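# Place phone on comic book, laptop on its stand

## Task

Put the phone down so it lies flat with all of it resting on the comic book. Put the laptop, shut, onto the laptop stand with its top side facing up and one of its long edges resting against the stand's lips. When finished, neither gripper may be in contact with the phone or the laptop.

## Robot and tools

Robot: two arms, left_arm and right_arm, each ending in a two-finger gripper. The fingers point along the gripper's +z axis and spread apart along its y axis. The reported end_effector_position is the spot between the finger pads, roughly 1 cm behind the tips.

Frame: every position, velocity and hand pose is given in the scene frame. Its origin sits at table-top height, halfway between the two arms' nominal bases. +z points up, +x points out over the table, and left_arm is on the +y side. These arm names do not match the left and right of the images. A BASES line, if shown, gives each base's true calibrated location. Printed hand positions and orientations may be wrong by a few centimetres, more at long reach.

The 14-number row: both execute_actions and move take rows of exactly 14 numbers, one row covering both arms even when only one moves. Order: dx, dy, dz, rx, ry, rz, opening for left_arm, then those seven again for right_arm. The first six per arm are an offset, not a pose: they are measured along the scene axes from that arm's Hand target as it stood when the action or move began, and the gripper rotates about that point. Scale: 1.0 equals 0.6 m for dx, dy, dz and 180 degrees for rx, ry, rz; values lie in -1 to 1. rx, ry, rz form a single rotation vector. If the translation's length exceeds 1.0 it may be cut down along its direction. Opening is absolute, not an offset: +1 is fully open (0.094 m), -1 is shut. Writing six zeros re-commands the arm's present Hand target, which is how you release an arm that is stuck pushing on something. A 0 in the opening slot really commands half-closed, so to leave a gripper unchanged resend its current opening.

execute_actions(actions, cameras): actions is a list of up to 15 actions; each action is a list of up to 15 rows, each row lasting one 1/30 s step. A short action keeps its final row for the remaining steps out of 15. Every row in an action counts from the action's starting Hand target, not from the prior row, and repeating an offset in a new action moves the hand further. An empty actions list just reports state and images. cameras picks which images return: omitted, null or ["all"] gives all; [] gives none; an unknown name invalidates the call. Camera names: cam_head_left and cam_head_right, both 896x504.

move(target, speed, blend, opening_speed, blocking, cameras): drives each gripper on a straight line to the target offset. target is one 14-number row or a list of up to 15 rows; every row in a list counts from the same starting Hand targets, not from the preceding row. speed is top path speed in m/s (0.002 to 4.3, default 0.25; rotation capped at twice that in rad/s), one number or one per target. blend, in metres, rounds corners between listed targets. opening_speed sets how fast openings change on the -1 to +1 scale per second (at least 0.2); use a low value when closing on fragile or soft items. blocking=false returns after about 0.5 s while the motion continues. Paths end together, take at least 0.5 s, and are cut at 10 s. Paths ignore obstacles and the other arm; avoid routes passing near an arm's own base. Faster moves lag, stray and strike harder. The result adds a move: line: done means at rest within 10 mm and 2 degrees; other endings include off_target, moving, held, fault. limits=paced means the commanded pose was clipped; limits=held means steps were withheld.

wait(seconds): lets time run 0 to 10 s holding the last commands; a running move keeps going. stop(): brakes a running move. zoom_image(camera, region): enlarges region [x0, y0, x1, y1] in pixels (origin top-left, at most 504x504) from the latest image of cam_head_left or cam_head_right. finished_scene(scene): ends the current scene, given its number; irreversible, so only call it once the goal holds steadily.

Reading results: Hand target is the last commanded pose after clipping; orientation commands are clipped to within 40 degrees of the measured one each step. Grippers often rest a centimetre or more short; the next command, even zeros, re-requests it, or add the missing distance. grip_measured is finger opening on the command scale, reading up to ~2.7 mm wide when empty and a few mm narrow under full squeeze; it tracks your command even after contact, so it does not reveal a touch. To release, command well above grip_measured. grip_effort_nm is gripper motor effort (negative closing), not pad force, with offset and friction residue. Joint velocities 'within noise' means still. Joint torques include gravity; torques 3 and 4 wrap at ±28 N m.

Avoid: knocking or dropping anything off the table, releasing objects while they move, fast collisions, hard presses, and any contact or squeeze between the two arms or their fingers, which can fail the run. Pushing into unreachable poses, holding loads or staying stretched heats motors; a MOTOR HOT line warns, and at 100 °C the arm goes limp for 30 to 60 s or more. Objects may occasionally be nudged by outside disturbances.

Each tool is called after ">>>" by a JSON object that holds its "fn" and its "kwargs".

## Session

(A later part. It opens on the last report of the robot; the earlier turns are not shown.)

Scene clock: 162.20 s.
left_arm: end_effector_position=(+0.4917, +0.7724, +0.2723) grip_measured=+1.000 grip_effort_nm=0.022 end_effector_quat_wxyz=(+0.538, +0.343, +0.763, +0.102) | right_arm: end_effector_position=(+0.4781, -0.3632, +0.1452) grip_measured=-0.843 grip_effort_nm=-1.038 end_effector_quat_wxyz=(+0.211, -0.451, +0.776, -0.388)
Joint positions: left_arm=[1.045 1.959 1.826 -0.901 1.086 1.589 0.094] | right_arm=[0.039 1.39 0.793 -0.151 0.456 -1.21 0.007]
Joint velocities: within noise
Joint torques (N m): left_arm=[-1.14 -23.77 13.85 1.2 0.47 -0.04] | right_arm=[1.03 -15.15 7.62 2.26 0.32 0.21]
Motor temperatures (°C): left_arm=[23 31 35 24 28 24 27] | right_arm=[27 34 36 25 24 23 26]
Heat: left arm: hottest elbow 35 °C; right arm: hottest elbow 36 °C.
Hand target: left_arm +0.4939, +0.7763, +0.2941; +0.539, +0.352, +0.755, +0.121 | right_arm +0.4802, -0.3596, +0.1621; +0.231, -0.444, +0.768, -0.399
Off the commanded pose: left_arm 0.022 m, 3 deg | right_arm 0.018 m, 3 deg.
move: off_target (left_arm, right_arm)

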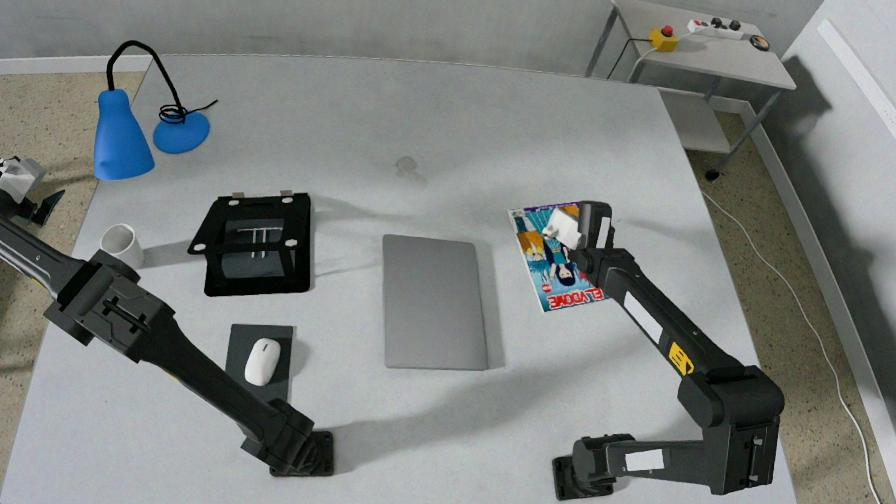

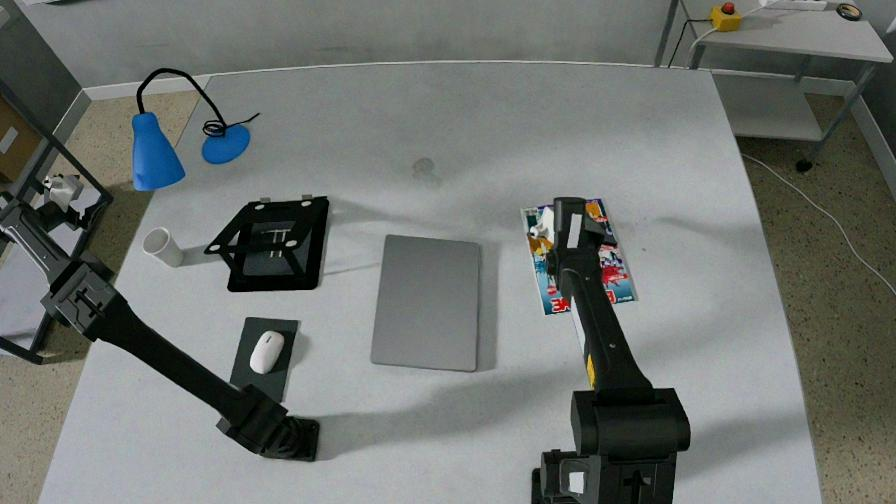

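>>> {"fn": "move", "kwargs": {"target": [[0,0,0,0,0,0,1, -0.05,0,0.08,0.368,-0.018,-0.123,-0.95],[0,0,0,0,0,0,1, -0.057,0.026,0.03,0.668,0.089,-0.376,-0.95]], "speed": 0.4, "blend": 0.03}}

>>> {"fn": "zoom_image", "kwargs": {"camera": "cam_head_left", "region": [480, 160, 680, 320]}}

>>> {"fn": "zoom_image", "kwargs": {"camera": "cam_head_right", "region": [480, 160, 680, 320]}}

Scene clock: 185.73 s.
left_arm: end_effector_position=(+0.4917, +0.7724, +0.2723) grip_measured=+1.000 grip_effort_nm=0.022 end_effector_quat_wxyz=(+0.538, +0.343, +0.763, +0.102) | right_arm: end_effector_position=(+0.4267, -0.3334, +0.1611) grip_measured=-0.842 grip_effort_nm=-1.038 end_effector_quat_wxyz=(+0.149, +0.347, +0.825, +0.421)
Joint positions: left_arm=[1.045 1.959 1.826 -0.901 1.086 1.589 0.094] | right_arm=[-0.337 1.378 0.871 -0.581 -0.825 0.68 0.007]
Joint velocities: within noise
Joint torques (N m): left_arm=[-1.32 -24.18 13.61 1.31 0.52 -0.06] | right_arm=[-0.26 -11.99 11.22 1.55 -0.52 0.14]
Motor temperatures (°C): left_arm=[23 31 35 24 28 24 27] | right_arm=[27 35 36 25 24 23 27]
Heat: left arm: hottest elbow 35 °C; right arm: hottest elbow 36 °C.
Hand target: left_arm +0.4939, +0.7763, +0.2941; +0.539, +0.352, +0.755, +0.121 | right_arm +0.4461, -0.3440, +0.1803; +0.176, +0.339, +0.821, +0.425
Off the commanded pose: left_arm 0.022 m, 3 deg | right_arm 0.029 m, 3 deg.
move: off_target (left_arm, right_arm)

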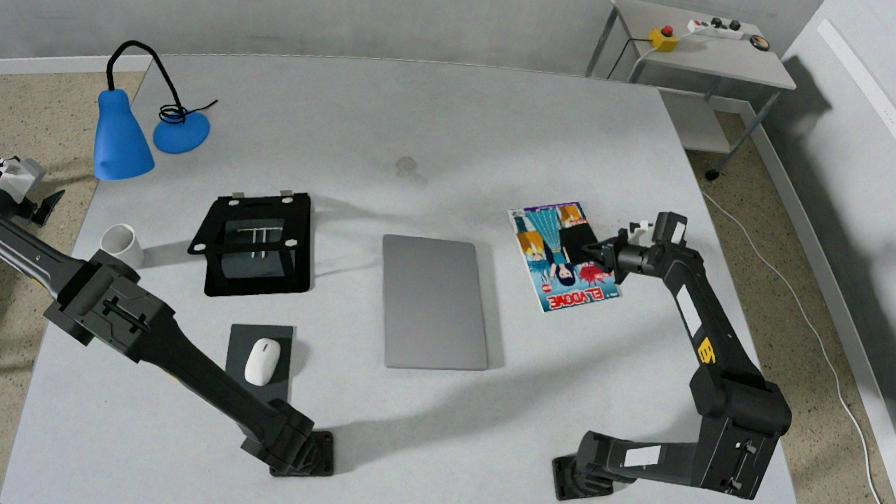

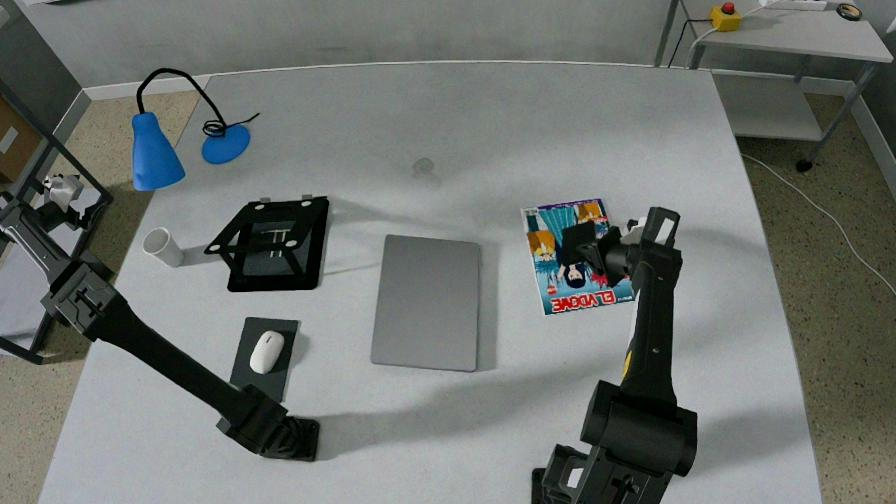

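Scaled by 2.520.

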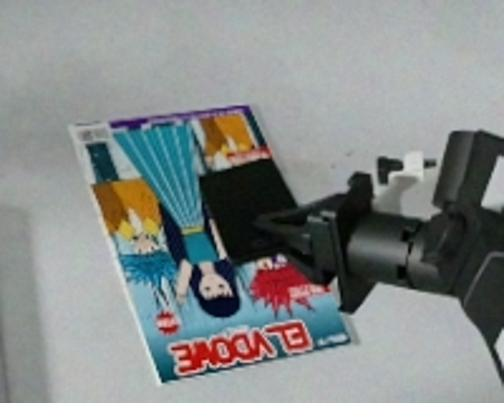

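Scaled by 2.520.

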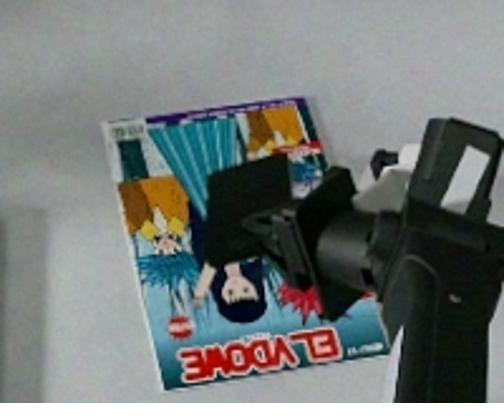

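>>> {"fn": "move", "kwargs": {"target": [0,0,0,0,0,0,1, 0.067,-0.028,-0.127,0.0275,-0.0275,0,-0.95], "speed": 0.15}}

>>> {"fn": "zoom_image", "kwargs": {"camera": "cam_head_left", "region": [480, 160, 680, 320]}}

>>> {"fn": "zoom_image", "kwargs": {"camera": "cam_head_right", "region": [480, 160, 680, 320]}}

Scene clock: 194.90 s.
left_arm: end_effector_position=(+0.4917, +0.7724, +0.2723) grip_measured=+1.000 grip_effort_nm=0.027 end_effector_quat_wxyz=(+0.538, +0.343, +0.763, +0.102) | right_arm: end_effector_position=(+0.4784, -0.3528, +0.0975) grip_measured=-0.842 grip_effort_nm=-1.038 end_effector_quat_wxyz=(+0.182, +0.331, +0.797, +0.471)
Joint positions: left_arm=[1.045 1.959 1.826 -0.901 1.086 1.589 0.094] | right_arm=[-0.364 1.628 0.871 -0.204 -0.93 0.742 0.007]
Joint velocities: within noise
Joint torques (N m): left_arm=[-0.97 -23.53 13.74 1.11 0.52 -0.04] | right_arm=[-0.38 -14.92 7.88 1.7 -0.61 0.12]
Motor temperatures (°C): left_arm=[23 32 35 24 28 24 27] | right_arm=[27 34 36 25 24 23 27]
Heat: left arm: hottest elbow 35 °C; right arm: hottest elbow 36 °C.
Hand target: left_arm +0.4939, +0.7763, +0.2941; +0.539, +0.352, +0.755, +0.121 | right_arm +0.4863, -0.3608, +0.1041; +0.197, +0.327, +0.793, +0.474
Off the commanded pose: left_arm 0.022 m, 3 deg | right_arm 0.013 m, 2 deg.
move: off_target (left_arm, right_arm)

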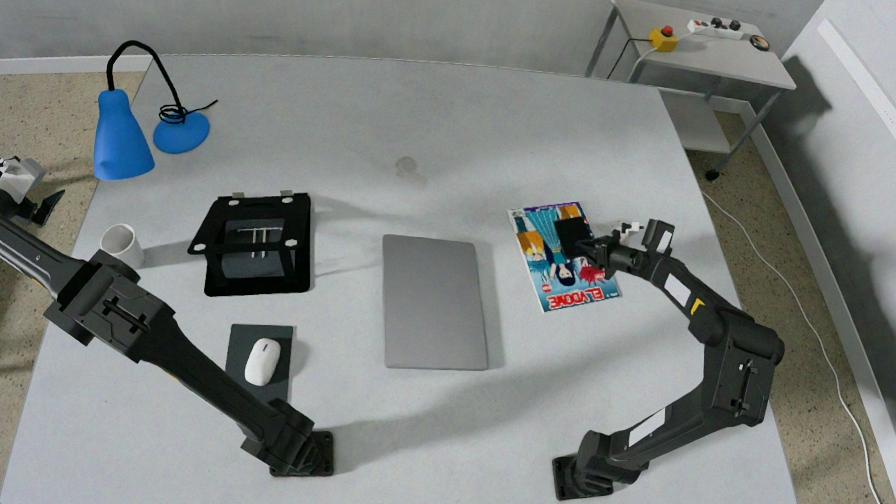

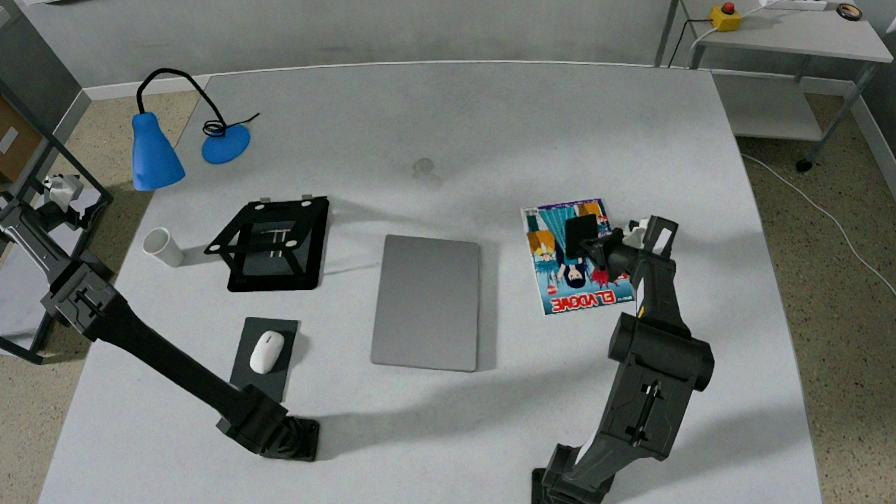

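Scaled by 2.520.

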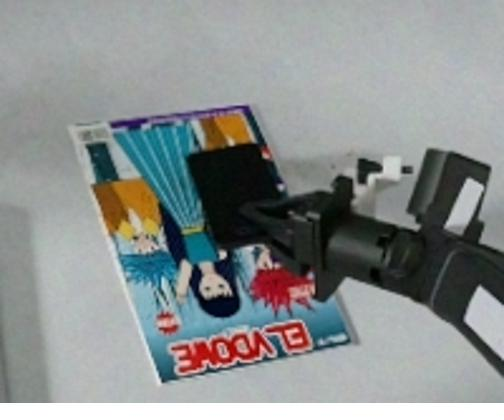

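Scaled by 2.520.

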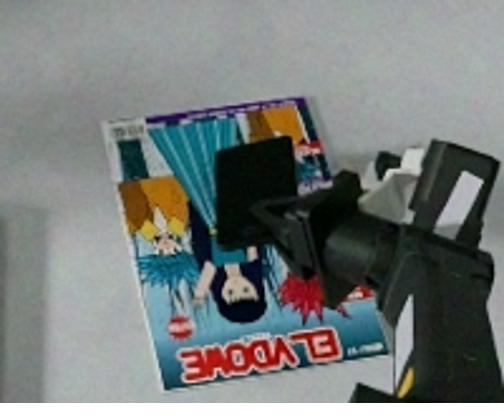

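>>> {"fn": "move", "kwargs": {"target": [0,0,0,0,0,0,1, 0,0,-0.048,0,0,0,-0.95], "speed": 0.08}}

>>> {"fn": "zoom_image", "kwargs": {"camera": "cam_head_left", "region": [520, 190, 640, 290]}}

>>> {"fn": "zoom_image", "kwargs": {"camera": "cam_head_right", "region": [520, 190, 640, 290]}}

Scene clock: 200.80 s.
left_arm: end_effector_position=(+0.4917, +0.7724, +0.2723) grip_measured=+1.000 grip_effort_nm=0.022 end_effector_quat_wxyz=(+0.538, +0.343, +0.763, +0.102) | right_arm: end_effector_position=(+0.4874, -0.3561, +0.0792) grip_measured=-0.842 grip_effort_nm=-1.038 end_effector_quat_wxyz=(+0.193, +0.325, +0.797, +0.472)
Joint positions: left_arm=[1.045 1.959 1.826 -0.901 1.086 1.589 0.094] | right_arm=[-0.364 1.685 0.871 -0.121 -0.93 0.743 0.007]
Joint velocities: within noise
Joint torques (N m): left_arm=[-1.08 -24.23 13.75 1.01 0.46 0.02] | right_arm=[-0.32 -14.92 6.04 1.74 -0.6 0.13]
Motor temperatures (°C): left_arm=[23 32 35 24 28 24 27] | right_arm=[27 34 36 25 24 23 27]
Heat: left arm: hottest elbow 35 °C; right arm: hottest elbow 36 °C.
Hand target: left_arm +0.4939, +0.7763, +0.2941; +0.539, +0.352, +0.755, +0.121 | right_arm +0.4863, -0.3608, +0.0752; +0.197, +0.327, +0.794, +0.474
Off the commanded pose: left_arm 0.022 m, 3 deg | right_arm 0.006 m, 1 deg.
move: off_target (left_arm)

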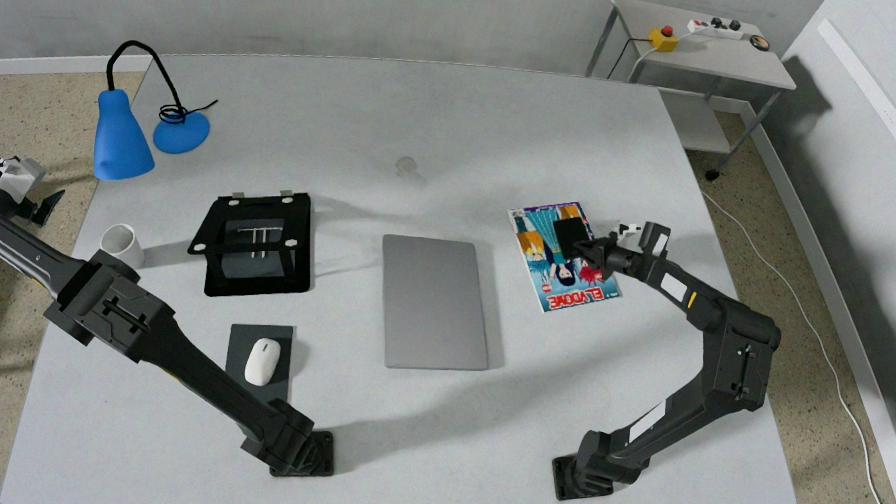

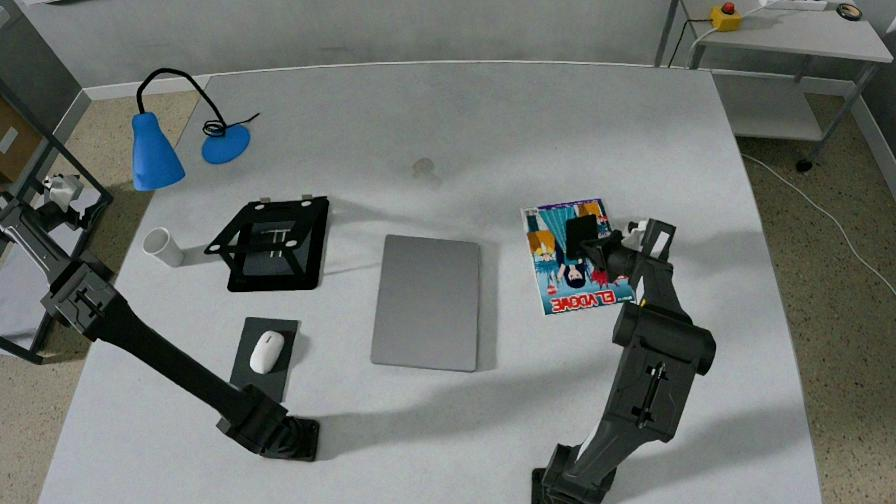

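Scaled by 4.200.

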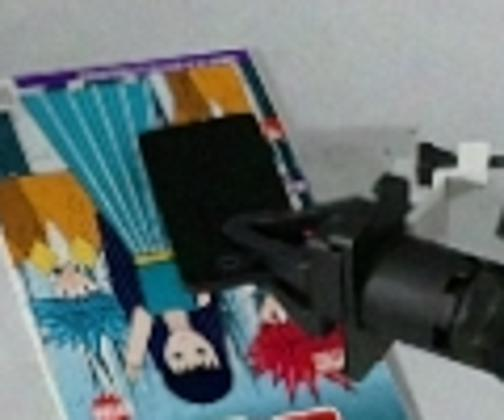

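Scaled by 4.200.

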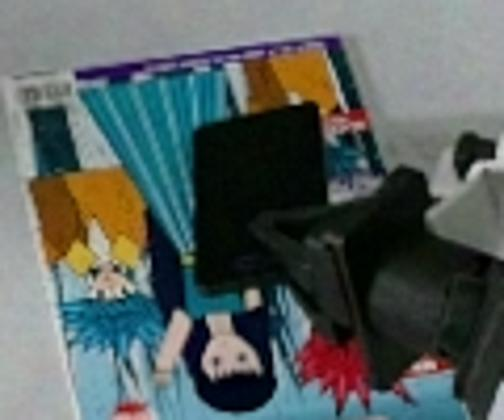

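>>> {"fn": "move", "kwargs": {"target": [0,0,0,0,0,0,1, 0,0,-0.022,0,0,0,-0.95], "speed": 0.05}}

>>> {"fn": "zoom_image", "kwargs": {"camera": "cam_head_left", "region": [520, 190, 640, 290]}}

>>> {"fn": "zoom_image", "kwargs": {"camera": "cam_head_right", "region": [520, 190, 640, 290]}}

Scene clock: 204.53 s.
left_arm: end_effector_position=(+0.4917, +0.7724, +0.2723) grip_measured=+1.000 grip_effort_nm=0.027 end_effector_quat_wxyz=(+0.538, +0.343, +0.763, +0.102) | right_arm: end_effector_position=(+0.4873, -0.3559, +0.0691) grip_measured=-0.842 grip_effort_nm=-1.038 end_effector_quat_wxyz=(+0.196, +0.322, +0.796, +0.473)
Joint positions: left_arm=[1.045 1.959 1.826 -0.901 1.086 1.589 0.094] | right_arm=[-0.364 1.708 0.861 -0.081 -0.933 0.743 0.007]
Joint velocities: within noise
Joint torques (N m): left_arm=[-1.26 -22.71 13.55 1.03 0.52 -0.04] | right_arm=[-0.32 -14.56 6.01 1.51 -0.49 0.12]
Motor temperatures (°C): left_arm=[23 32 35 24 28 24 27] | right_arm=[27 34 36 25 24 23 27]
Heat: left arm: hottest elbow 35 °C; right arm: hottest elbow 36 °C.
Hand target: left_arm +0.4939, +0.7763, +0.2941; +0.539, +0.352, +0.755, +0.121 | right_arm +0.4863, -0.3609, +0.0621; +0.197, +0.327, +0.793, +0.474
Off the commanded pose: left_arm 0.022 m, 3 deg | right_arm 0.009 m, 1 deg.
move: off_target (left_arm)

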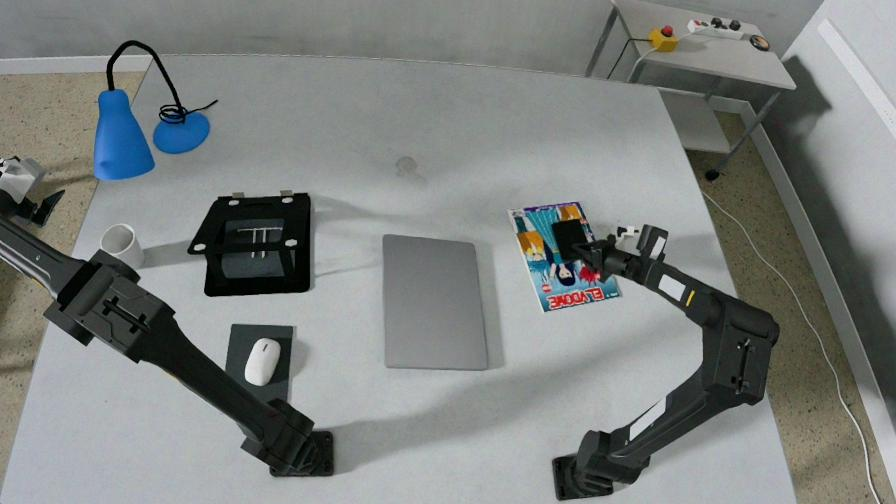

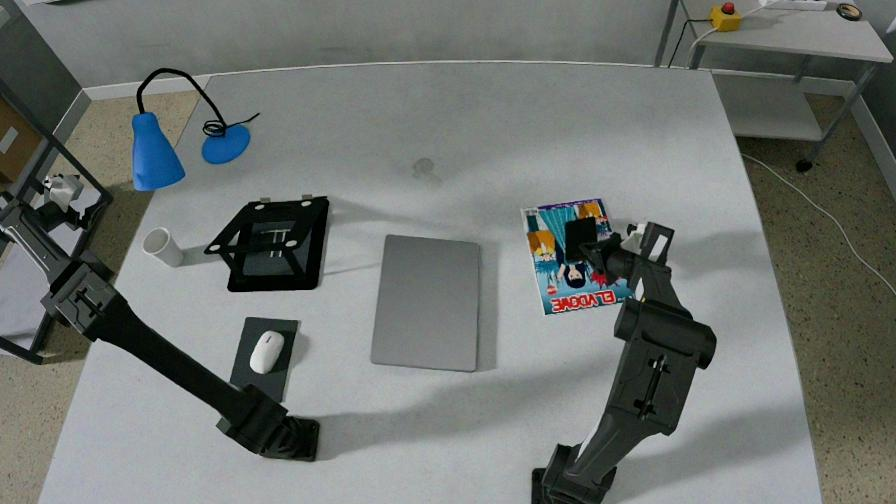

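Scaled by 4.200.

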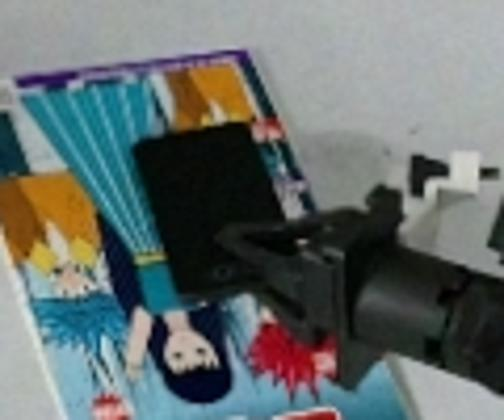

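Scaled by 4.200.

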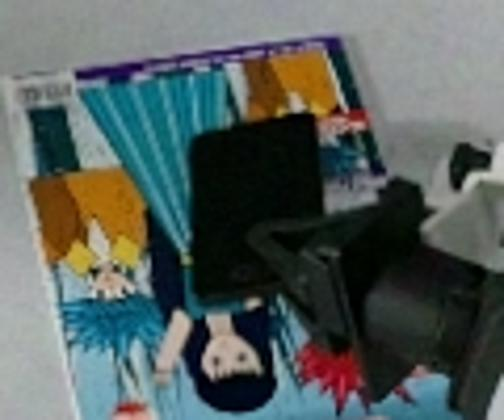

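>>> {"fn": "move", "kwargs": {"target": [0,0,0,0,0,0,1, 0,0,-0.02,0,0,0,-0.95], "speed": 0.04}}

>>> {"fn": "zoom_image", "kwargs": {"camera": "cam_head_left", "region": [520, 190, 640, 290]}}

>>> {"fn": "zoom_image", "kwargs": {"camera": "cam_head_right", "region": [520, 190, 640, 290]}}

Scene clock: 209.87 s.
left_arm: end_effector_position=(+0.4918, +0.7724, +0.2720) grip_measured=+1.000 grip_effort_nm=0.022 end_effector_quat_wxyz=(+0.538, +0.343, +0.763, +0.102) | right_arm: end_effector_position=(+0.4912, -0.3570, +0.0655) grip_measured=-0.842 grip_effort_nm=-1.043 end_effector_quat_wxyz=(+0.204, +0.316, +0.796, +0.475)
Joint positions: left_arm=[1.045 1.959 1.826 -0.901 1.086 1.589 0.094] | right_arm=[-0.364 1.725 0.861 -0.042 -0.937 0.743 0.007]
Joint velocities: within noise
Joint torques (N m): left_arm=[-1.85 -23.36 13.6 1.13 0.52 0] | right_arm=[-0.32 -13.74 5.3 1.7 -0.34 0.12]
Motor temperatures (°C): left_arm=[23 32 35 24 28 24 27] | right_arm=[27 34 35 25 24 23 27]
Heat: left arm: hottest elbow 35 °C; right arm: hottest elbow 35 °C.
Hand target: left_arm +0.4939, +0.7763, +0.2941; +0.539, +0.352, +0.755, +0.121 | right_arm +0.4863, -0.3609, +0.0502; +0.197, +0.327, +0.793, +0.474
Off the commanded pose: left_arm 0.023 m, 3 deg | right_arm 0.017 m, 2 deg.
move: off_target (left_arm, right_arm)

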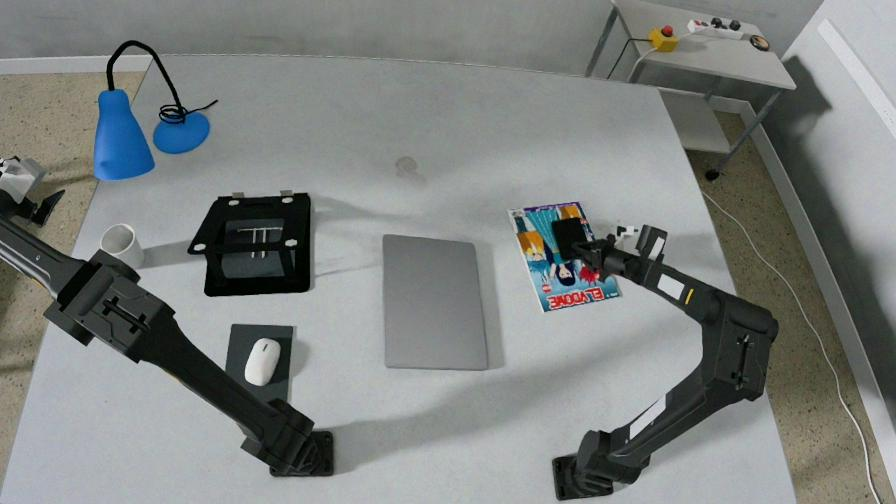

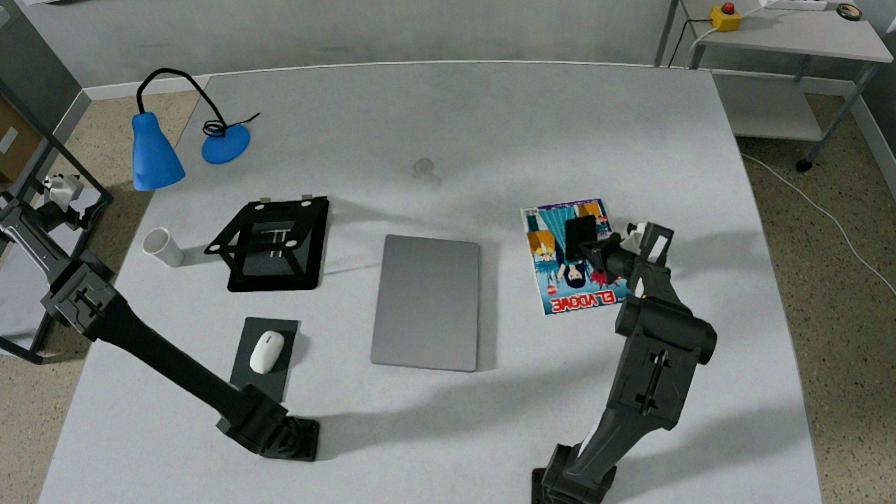

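Scaled by 4.200.

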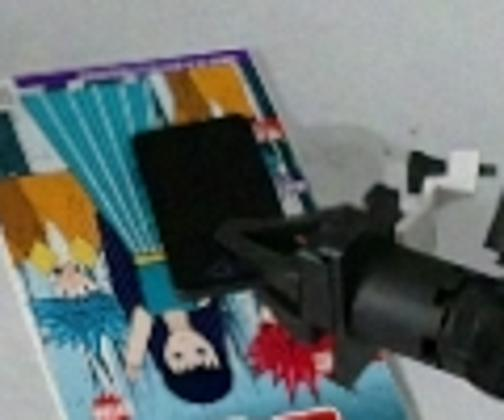

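Scaled by 4.200.

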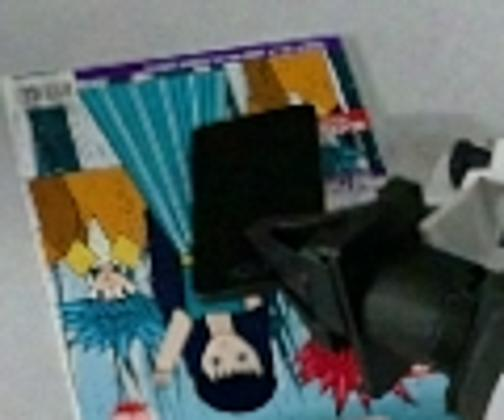

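>>> {"fn": "move", "kwargs": {"target": [[0,0,0,0,0,0,1, 0,0,0.018,0,0,0,-0.95],[0,0,0,0,0,0,1, 0,0,0.016,0,0,0,-0.55]], "speed": 0.04, "opening_speed": 0.2}}

>>> {"fn": "zoom_image", "kwargs": {"camera": "cam_head_left", "region": [520, 190, 640, 290]}}

>>> {"fn": "zoom_image", "kwargs": {"camera": "cam_head_right", "region": [520, 190, 640, 290]}}

Scene clock: 215.50 s.
left_arm: end_effector_position=(+0.4917, +0.7724, +0.2723) grip_measured=+1.000 grip_effort_nm=0.027 end_effector_quat_wxyz=(+0.538, +0.343, +0.763, +0.102) | right_arm: end_effector_position=(+0.4910, -0.3570, +0.0649) grip_measured=-0.552 grip_effort_nm=0.056 end_effector_quat_wxyz=(+0.203, +0.317, +0.796, +0.474)
Joint positions: left_arm=[1.045 1.959 1.826 -0.901 1.086 1.589 0.094] | right_arm=[-0.364 1.725 0.861 -0.044 -0.936 0.743 0.021]
Joint velocities: within noise
Joint torques (N m): left_arm=[-0.91 -23.88 13.53 0.85 0.5 -0.04] | right_arm=[-0.21 -15.97 5.67 0.76 -0.39 0.13]
Motor temperatures (°C): left_arm=[23 32 35 24 28 24 27] | right_arm=[27 34 35 25 24 23 27]
Heat: left arm: hottest elbow 35 °C; right arm: hottest elbow 35 °C.
Hand target: left_arm +0.4939, +0.7763, +0.2941; +0.539, +0.352, +0.755, +0.121 | right_arm +0.4863, -0.3609, +0.0596; +0.197, +0.327, +0.793, +0.474
Off the commanded pose: left_arm 0.022 m, 3 deg | right_arm 0.008 m, 1 deg.
move: off_target (left_arm)

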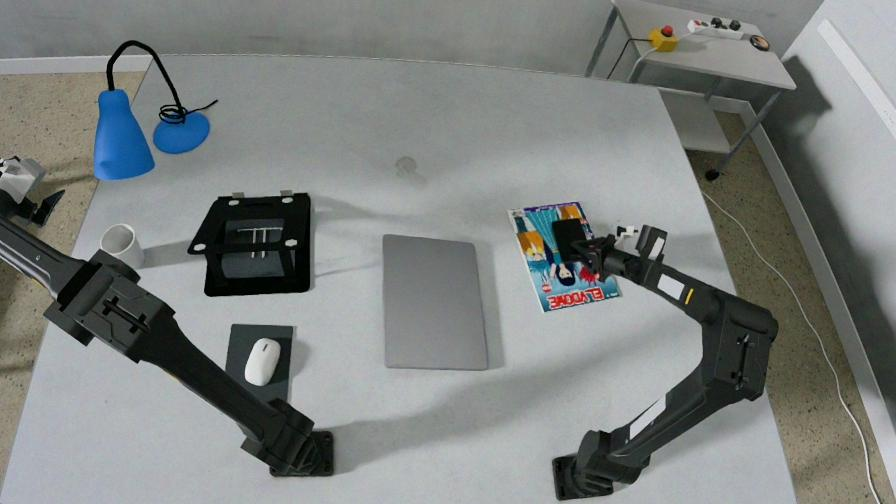

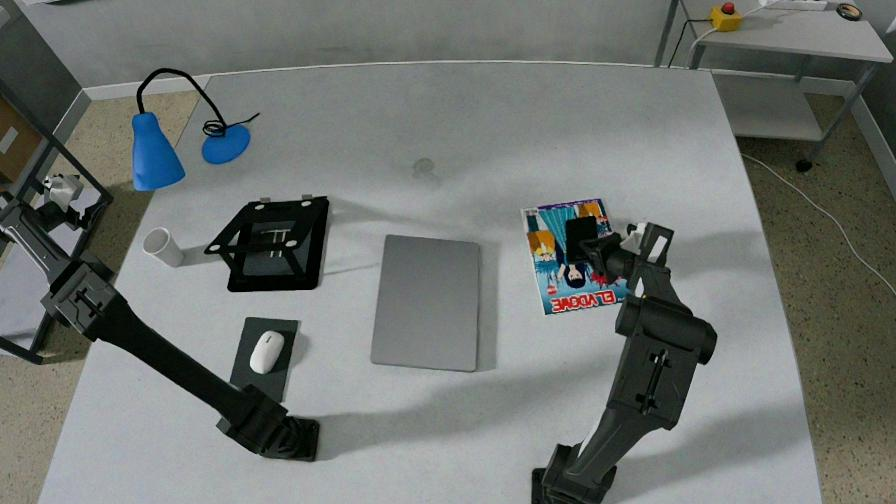

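Scaled by 4.200.

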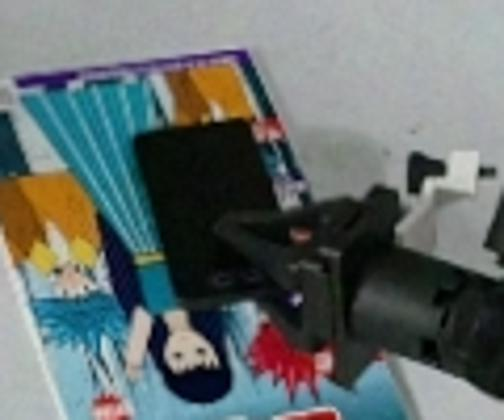

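Scaled by 4.200.

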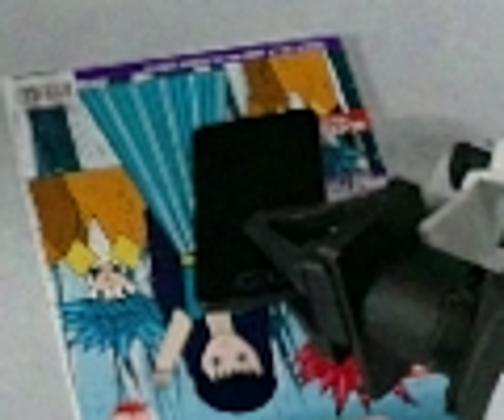

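>>> {"fn": "move", "kwargs": {"target": [0,0,0,0,0,0,1, 0,0,-0.05,0,0,0,-0.55], "speed": 0.05}}

>>> {"fn": "zoom_image", "kwargs": {"camera": "cam_head_left", "region": [520, 190, 640, 290]}}

>>> {"fn": "zoom_image", "kwargs": {"camera": "cam_head_right", "region": [520, 190, 640, 290]}}

Scene clock: 219.37 s.
left_arm: end_effector_position=(+0.4917, +0.7724, +0.2723) grip_measured=+1.000 grip_effort_nm=0.027 end_effector_quat_wxyz=(+0.538, +0.343, +0.763, +0.102) | right_arm: end_effector_position=(+0.4887, -0.3562, +0.0384) grip_measured=-0.551 grip_effort_nm=0.051 end_effector_quat_wxyz=(+0.198, +0.320, +0.796, +0.474)
Joint positions: left_arm=[1.045 1.959 1.826 -0.901 1.086 1.589 0.094] | right_arm=[-0.364 1.784 0.847 0.015 -0.936 0.743 0.021]
Joint velocities: within noise
Joint torques (N m): left_arm=[-1.38 -22.65 13.78 1.07 0.51 0.01] | right_arm=[-0.26 -15.27 5.33 1.62 -0.39 0.13]
Motor temperatures (°C): left_arm=[23 32 35 24 28 24 27] | right_arm=[27 34 35 25 24 23 27]
Heat: left arm: hottest elbow 35 °C; right arm: hottest elbow 35 °C.
Hand target: left_arm +0.4939, +0.7763, +0.2941; +0.539, +0.352, +0.755, +0.121 | right_arm +0.4863, -0.3609, +0.0296; +0.197, +0.327, +0.793, +0.474
Off the commanded pose: left_arm 0.022 m, 3 deg | right_arm 0.010 m, 1 deg.
move: off_target (left_arm)

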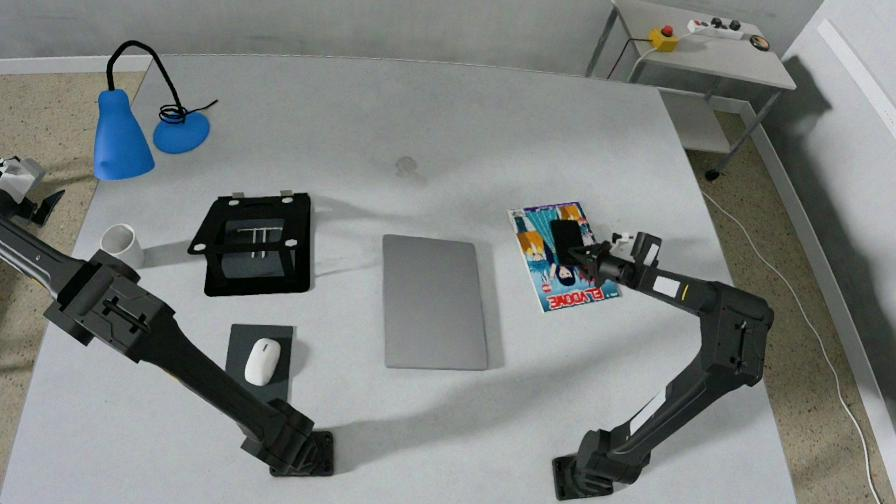

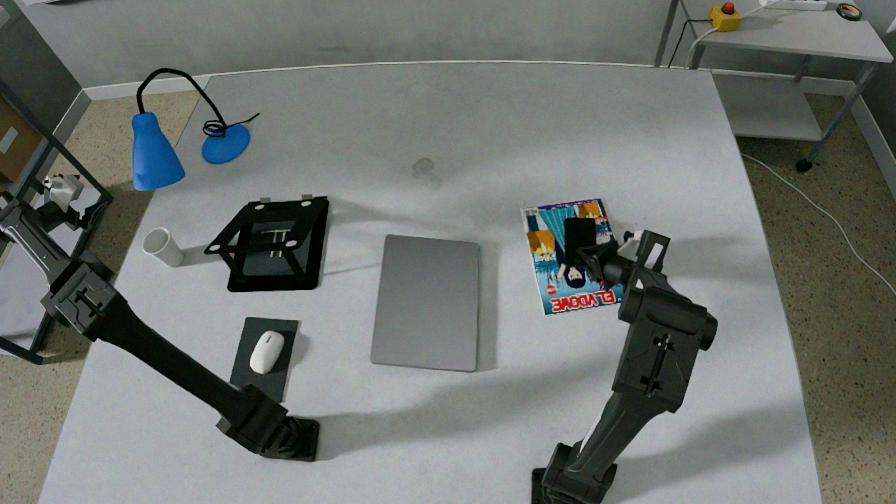

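Scaled by 4.200.

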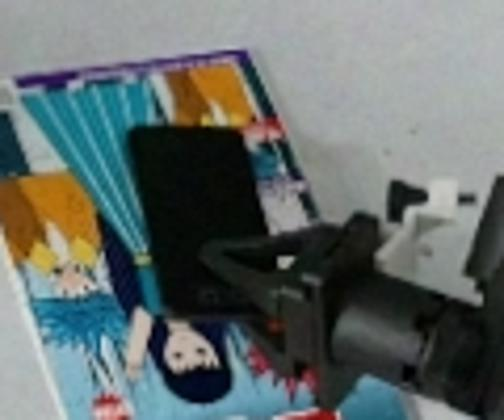

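Scaled by 4.200.

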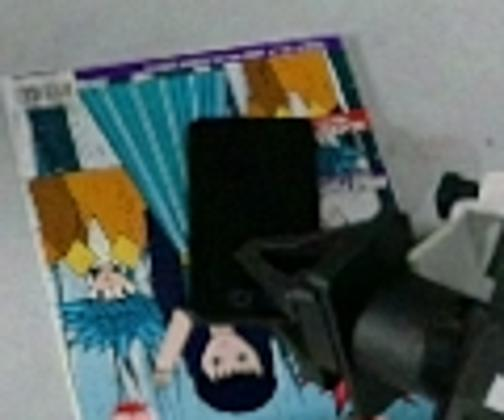

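>>> {"fn": "move", "kwargs": {"target": [[0,0,0,0,0,0,1, 0,0,-0.018,0,0,0,-0.55],[0,0,0,0,0,0,1, -0.13,-0.13,0.0,0,0,0,-0.55],[0,0,0,0,0,0,1, -0.16,-0.16,0.1,0,0,0,-0.55]], "speed": [0.05,0.08,0.15]}}

>>> {"fn": "zoom_image", "kwargs": {"camera": "cam_head_left", "region": [490, 190, 640, 320]}}

>>> {"fn": "zoom_image", "kwargs": {"camera": "cam_head_right", "region": [500, 190, 650, 320]}}

Scene clock: 227.00 s.
left_arm: end_effector_position=(+0.4917, +0.7724, +0.2723) grip_measured=+1.000 grip_effort_nm=0.022 end_effector_quat_wxyz=(+0.538, +0.343, +0.763, +0.102) | right_arm: end_effector_position=(+0.3754, -0.4390, +0.0697) grip_measured=-0.550 grip_effort_nm=-0.017 end_effector_quat_wxyz=(+0.169, +0.339, +0.791, +0.480)
Joint positions: left_arm=[1.045 1.959 1.826 -0.901 1.086 1.589 0.094] | right_arm=[-0.676 1.636 0.821 -0.622 -1.062 0.219 0.021]
Joint velocities: within noise
Joint torques (N m): left_arm=[-1.49 -22.59 13.65 1.09 0.53 -0.01] | right_arm=[-0.38 -15.33 9.43 0.01 -0.68 0.02]
Motor temperatures (°C): left_arm=[23 32 35 24 28 24 27] | right_arm=[27 34 34 25 24 23 26]
Heat: left arm: hottest elbow 35 °C; right arm: hottest shoulder 34 °C.
Hand target: left_arm +0.4939, +0.7763, +0.2941; +0.539, +0.352, +0.755, +0.121 | right_arm +0.3903, -0.4567, +0.0897; +0.197, +0.327, +0.794, +0.474
Off the commanded pose: left_arm 0.022 m, 3 deg | right_arm 0.031 m, 3 deg.
move: off_target (left_arm, right_arm)

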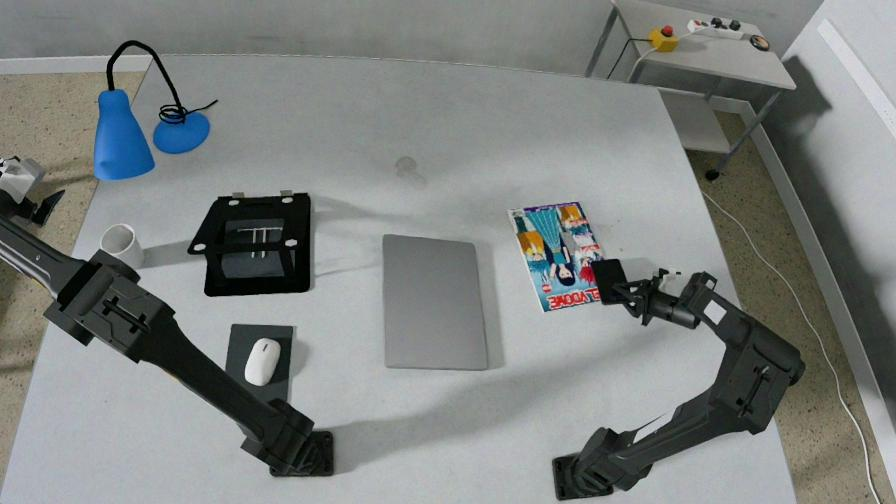

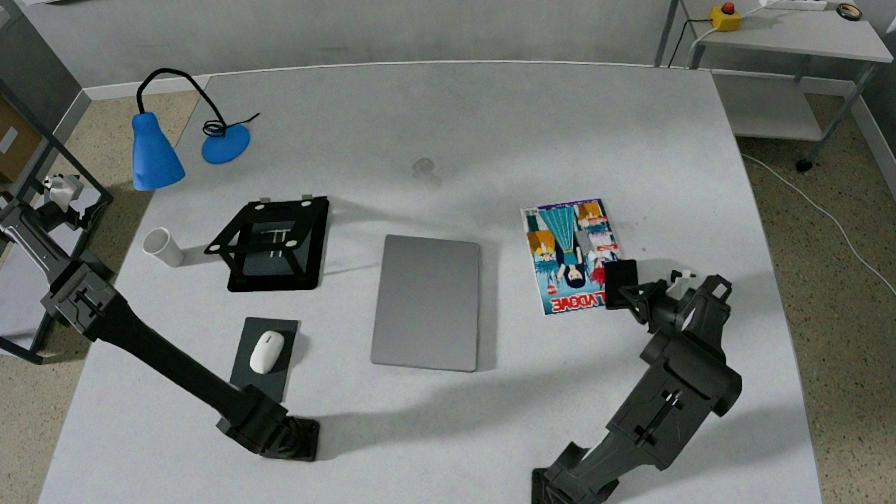

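Scaled by 3.360.

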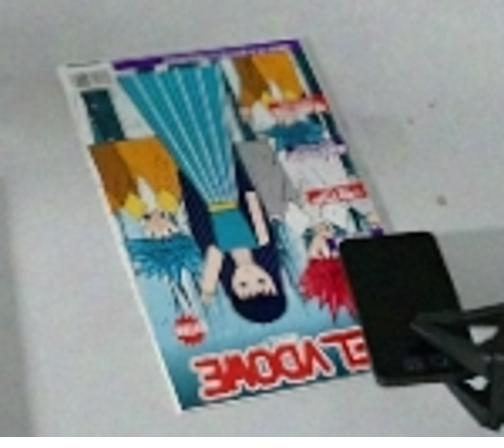

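Scaled by 3.360.

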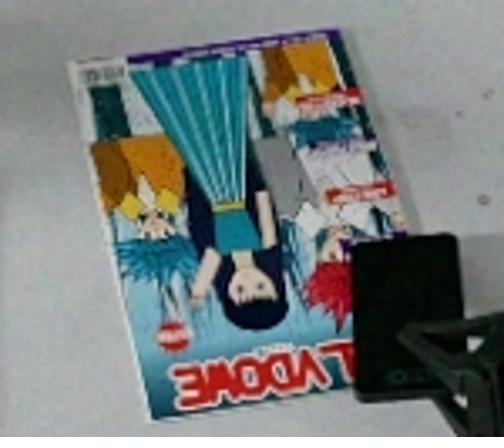

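>>> {"fn": "move", "kwargs": {"target": [0,0,0,0,0,0,1, 0,0,0.05,0,0,0,-0.95], "opening_speed": 0.3, "speed": 0.1}}

>>> {"fn": "zoom_image", "kwargs": {"camera": "cam_head_left", "region": [560, 220, 710, 350]}}

>>> {"fn": "zoom_image", "kwargs": {"camera": "cam_head_right", "region": [560, 220, 710, 350]}}

Scene clock: 255.77 s.
left_arm: end_effector_position=(+0.4917, +0.7724, +0.2723) grip_measured=+1.000 grip_effort_nm=0.022 end_effector_quat_wxyz=(+0.538, +0.343, +0.763, +0.102) | right_arm: end_effector_position=(+0.3738, -0.4382, +0.0947) grip_measured=-0.841 grip_effort_nm=-1.033 end_effector_quat_wxyz=(+0.164, +0.343, +0.791, +0.480)
Joint positions: left_arm=[1.045 1.959 1.826 -0.901 1.086 1.589 0.094] | right_arm=[-0.677 1.581 0.843 -0.712 -1.061 0.218 0.007]
Joint velocities: within noise
Joint torques (N m): left_arm=[-1.73 -23.71 13.74 1.28 0.49 0.01] | right_arm=[-0.38 -15.33 10.3 0.02 -0.75 0.02]
Motor temperatures (°C): left_arm=[23 32 36 24 28 24 27] | right_arm=[27 34 36 25 25 23 26]
Heat: left arm: hottest elbow 36 °C; right arm: hottest elbow 36 °C.
Hand target: left_arm +0.4939, +0.7763, +0.2941; +0.539, +0.352, +0.755, +0.121 | right_arm +0.3903, -0.4568, +0.1197; +0.197, +0.327, +0.794, +0.474
Off the commanded pose: left_arm 0.022 m, 3 deg | right_arm 0.035 m, 4 deg.
move: off_target (left_arm, right_arm)

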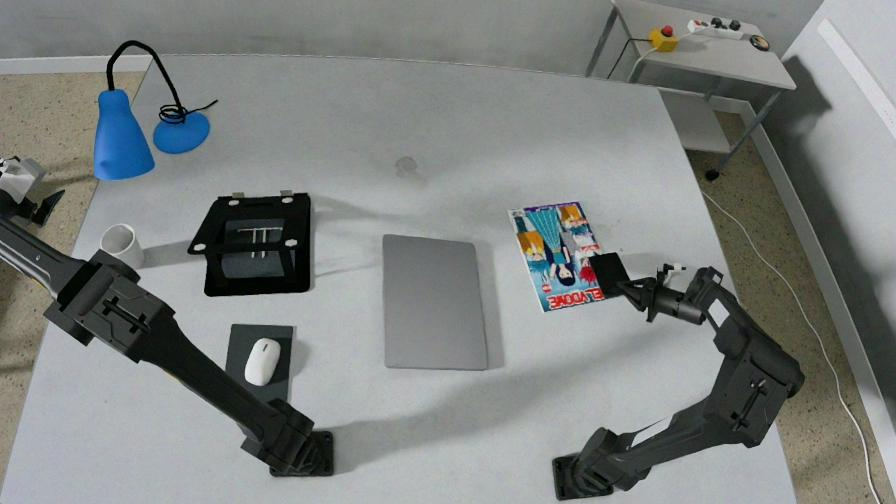

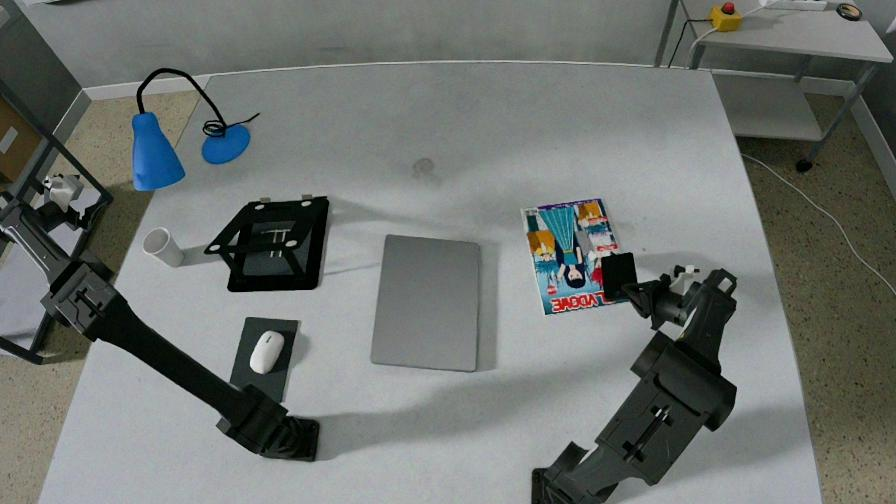

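Scaled by 3.360.

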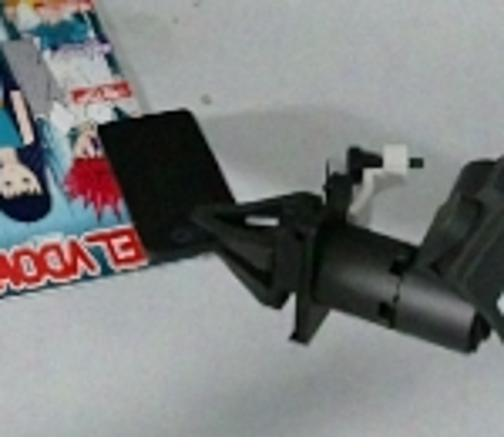

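Scaled by 3.360.

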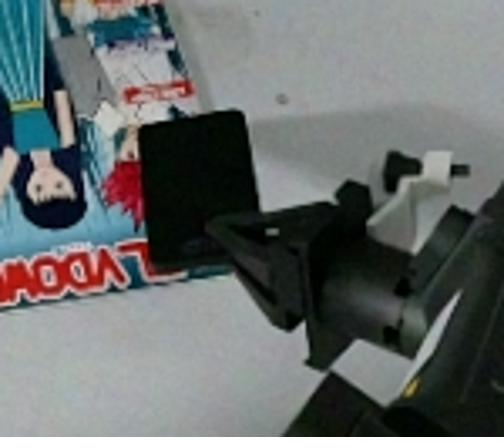

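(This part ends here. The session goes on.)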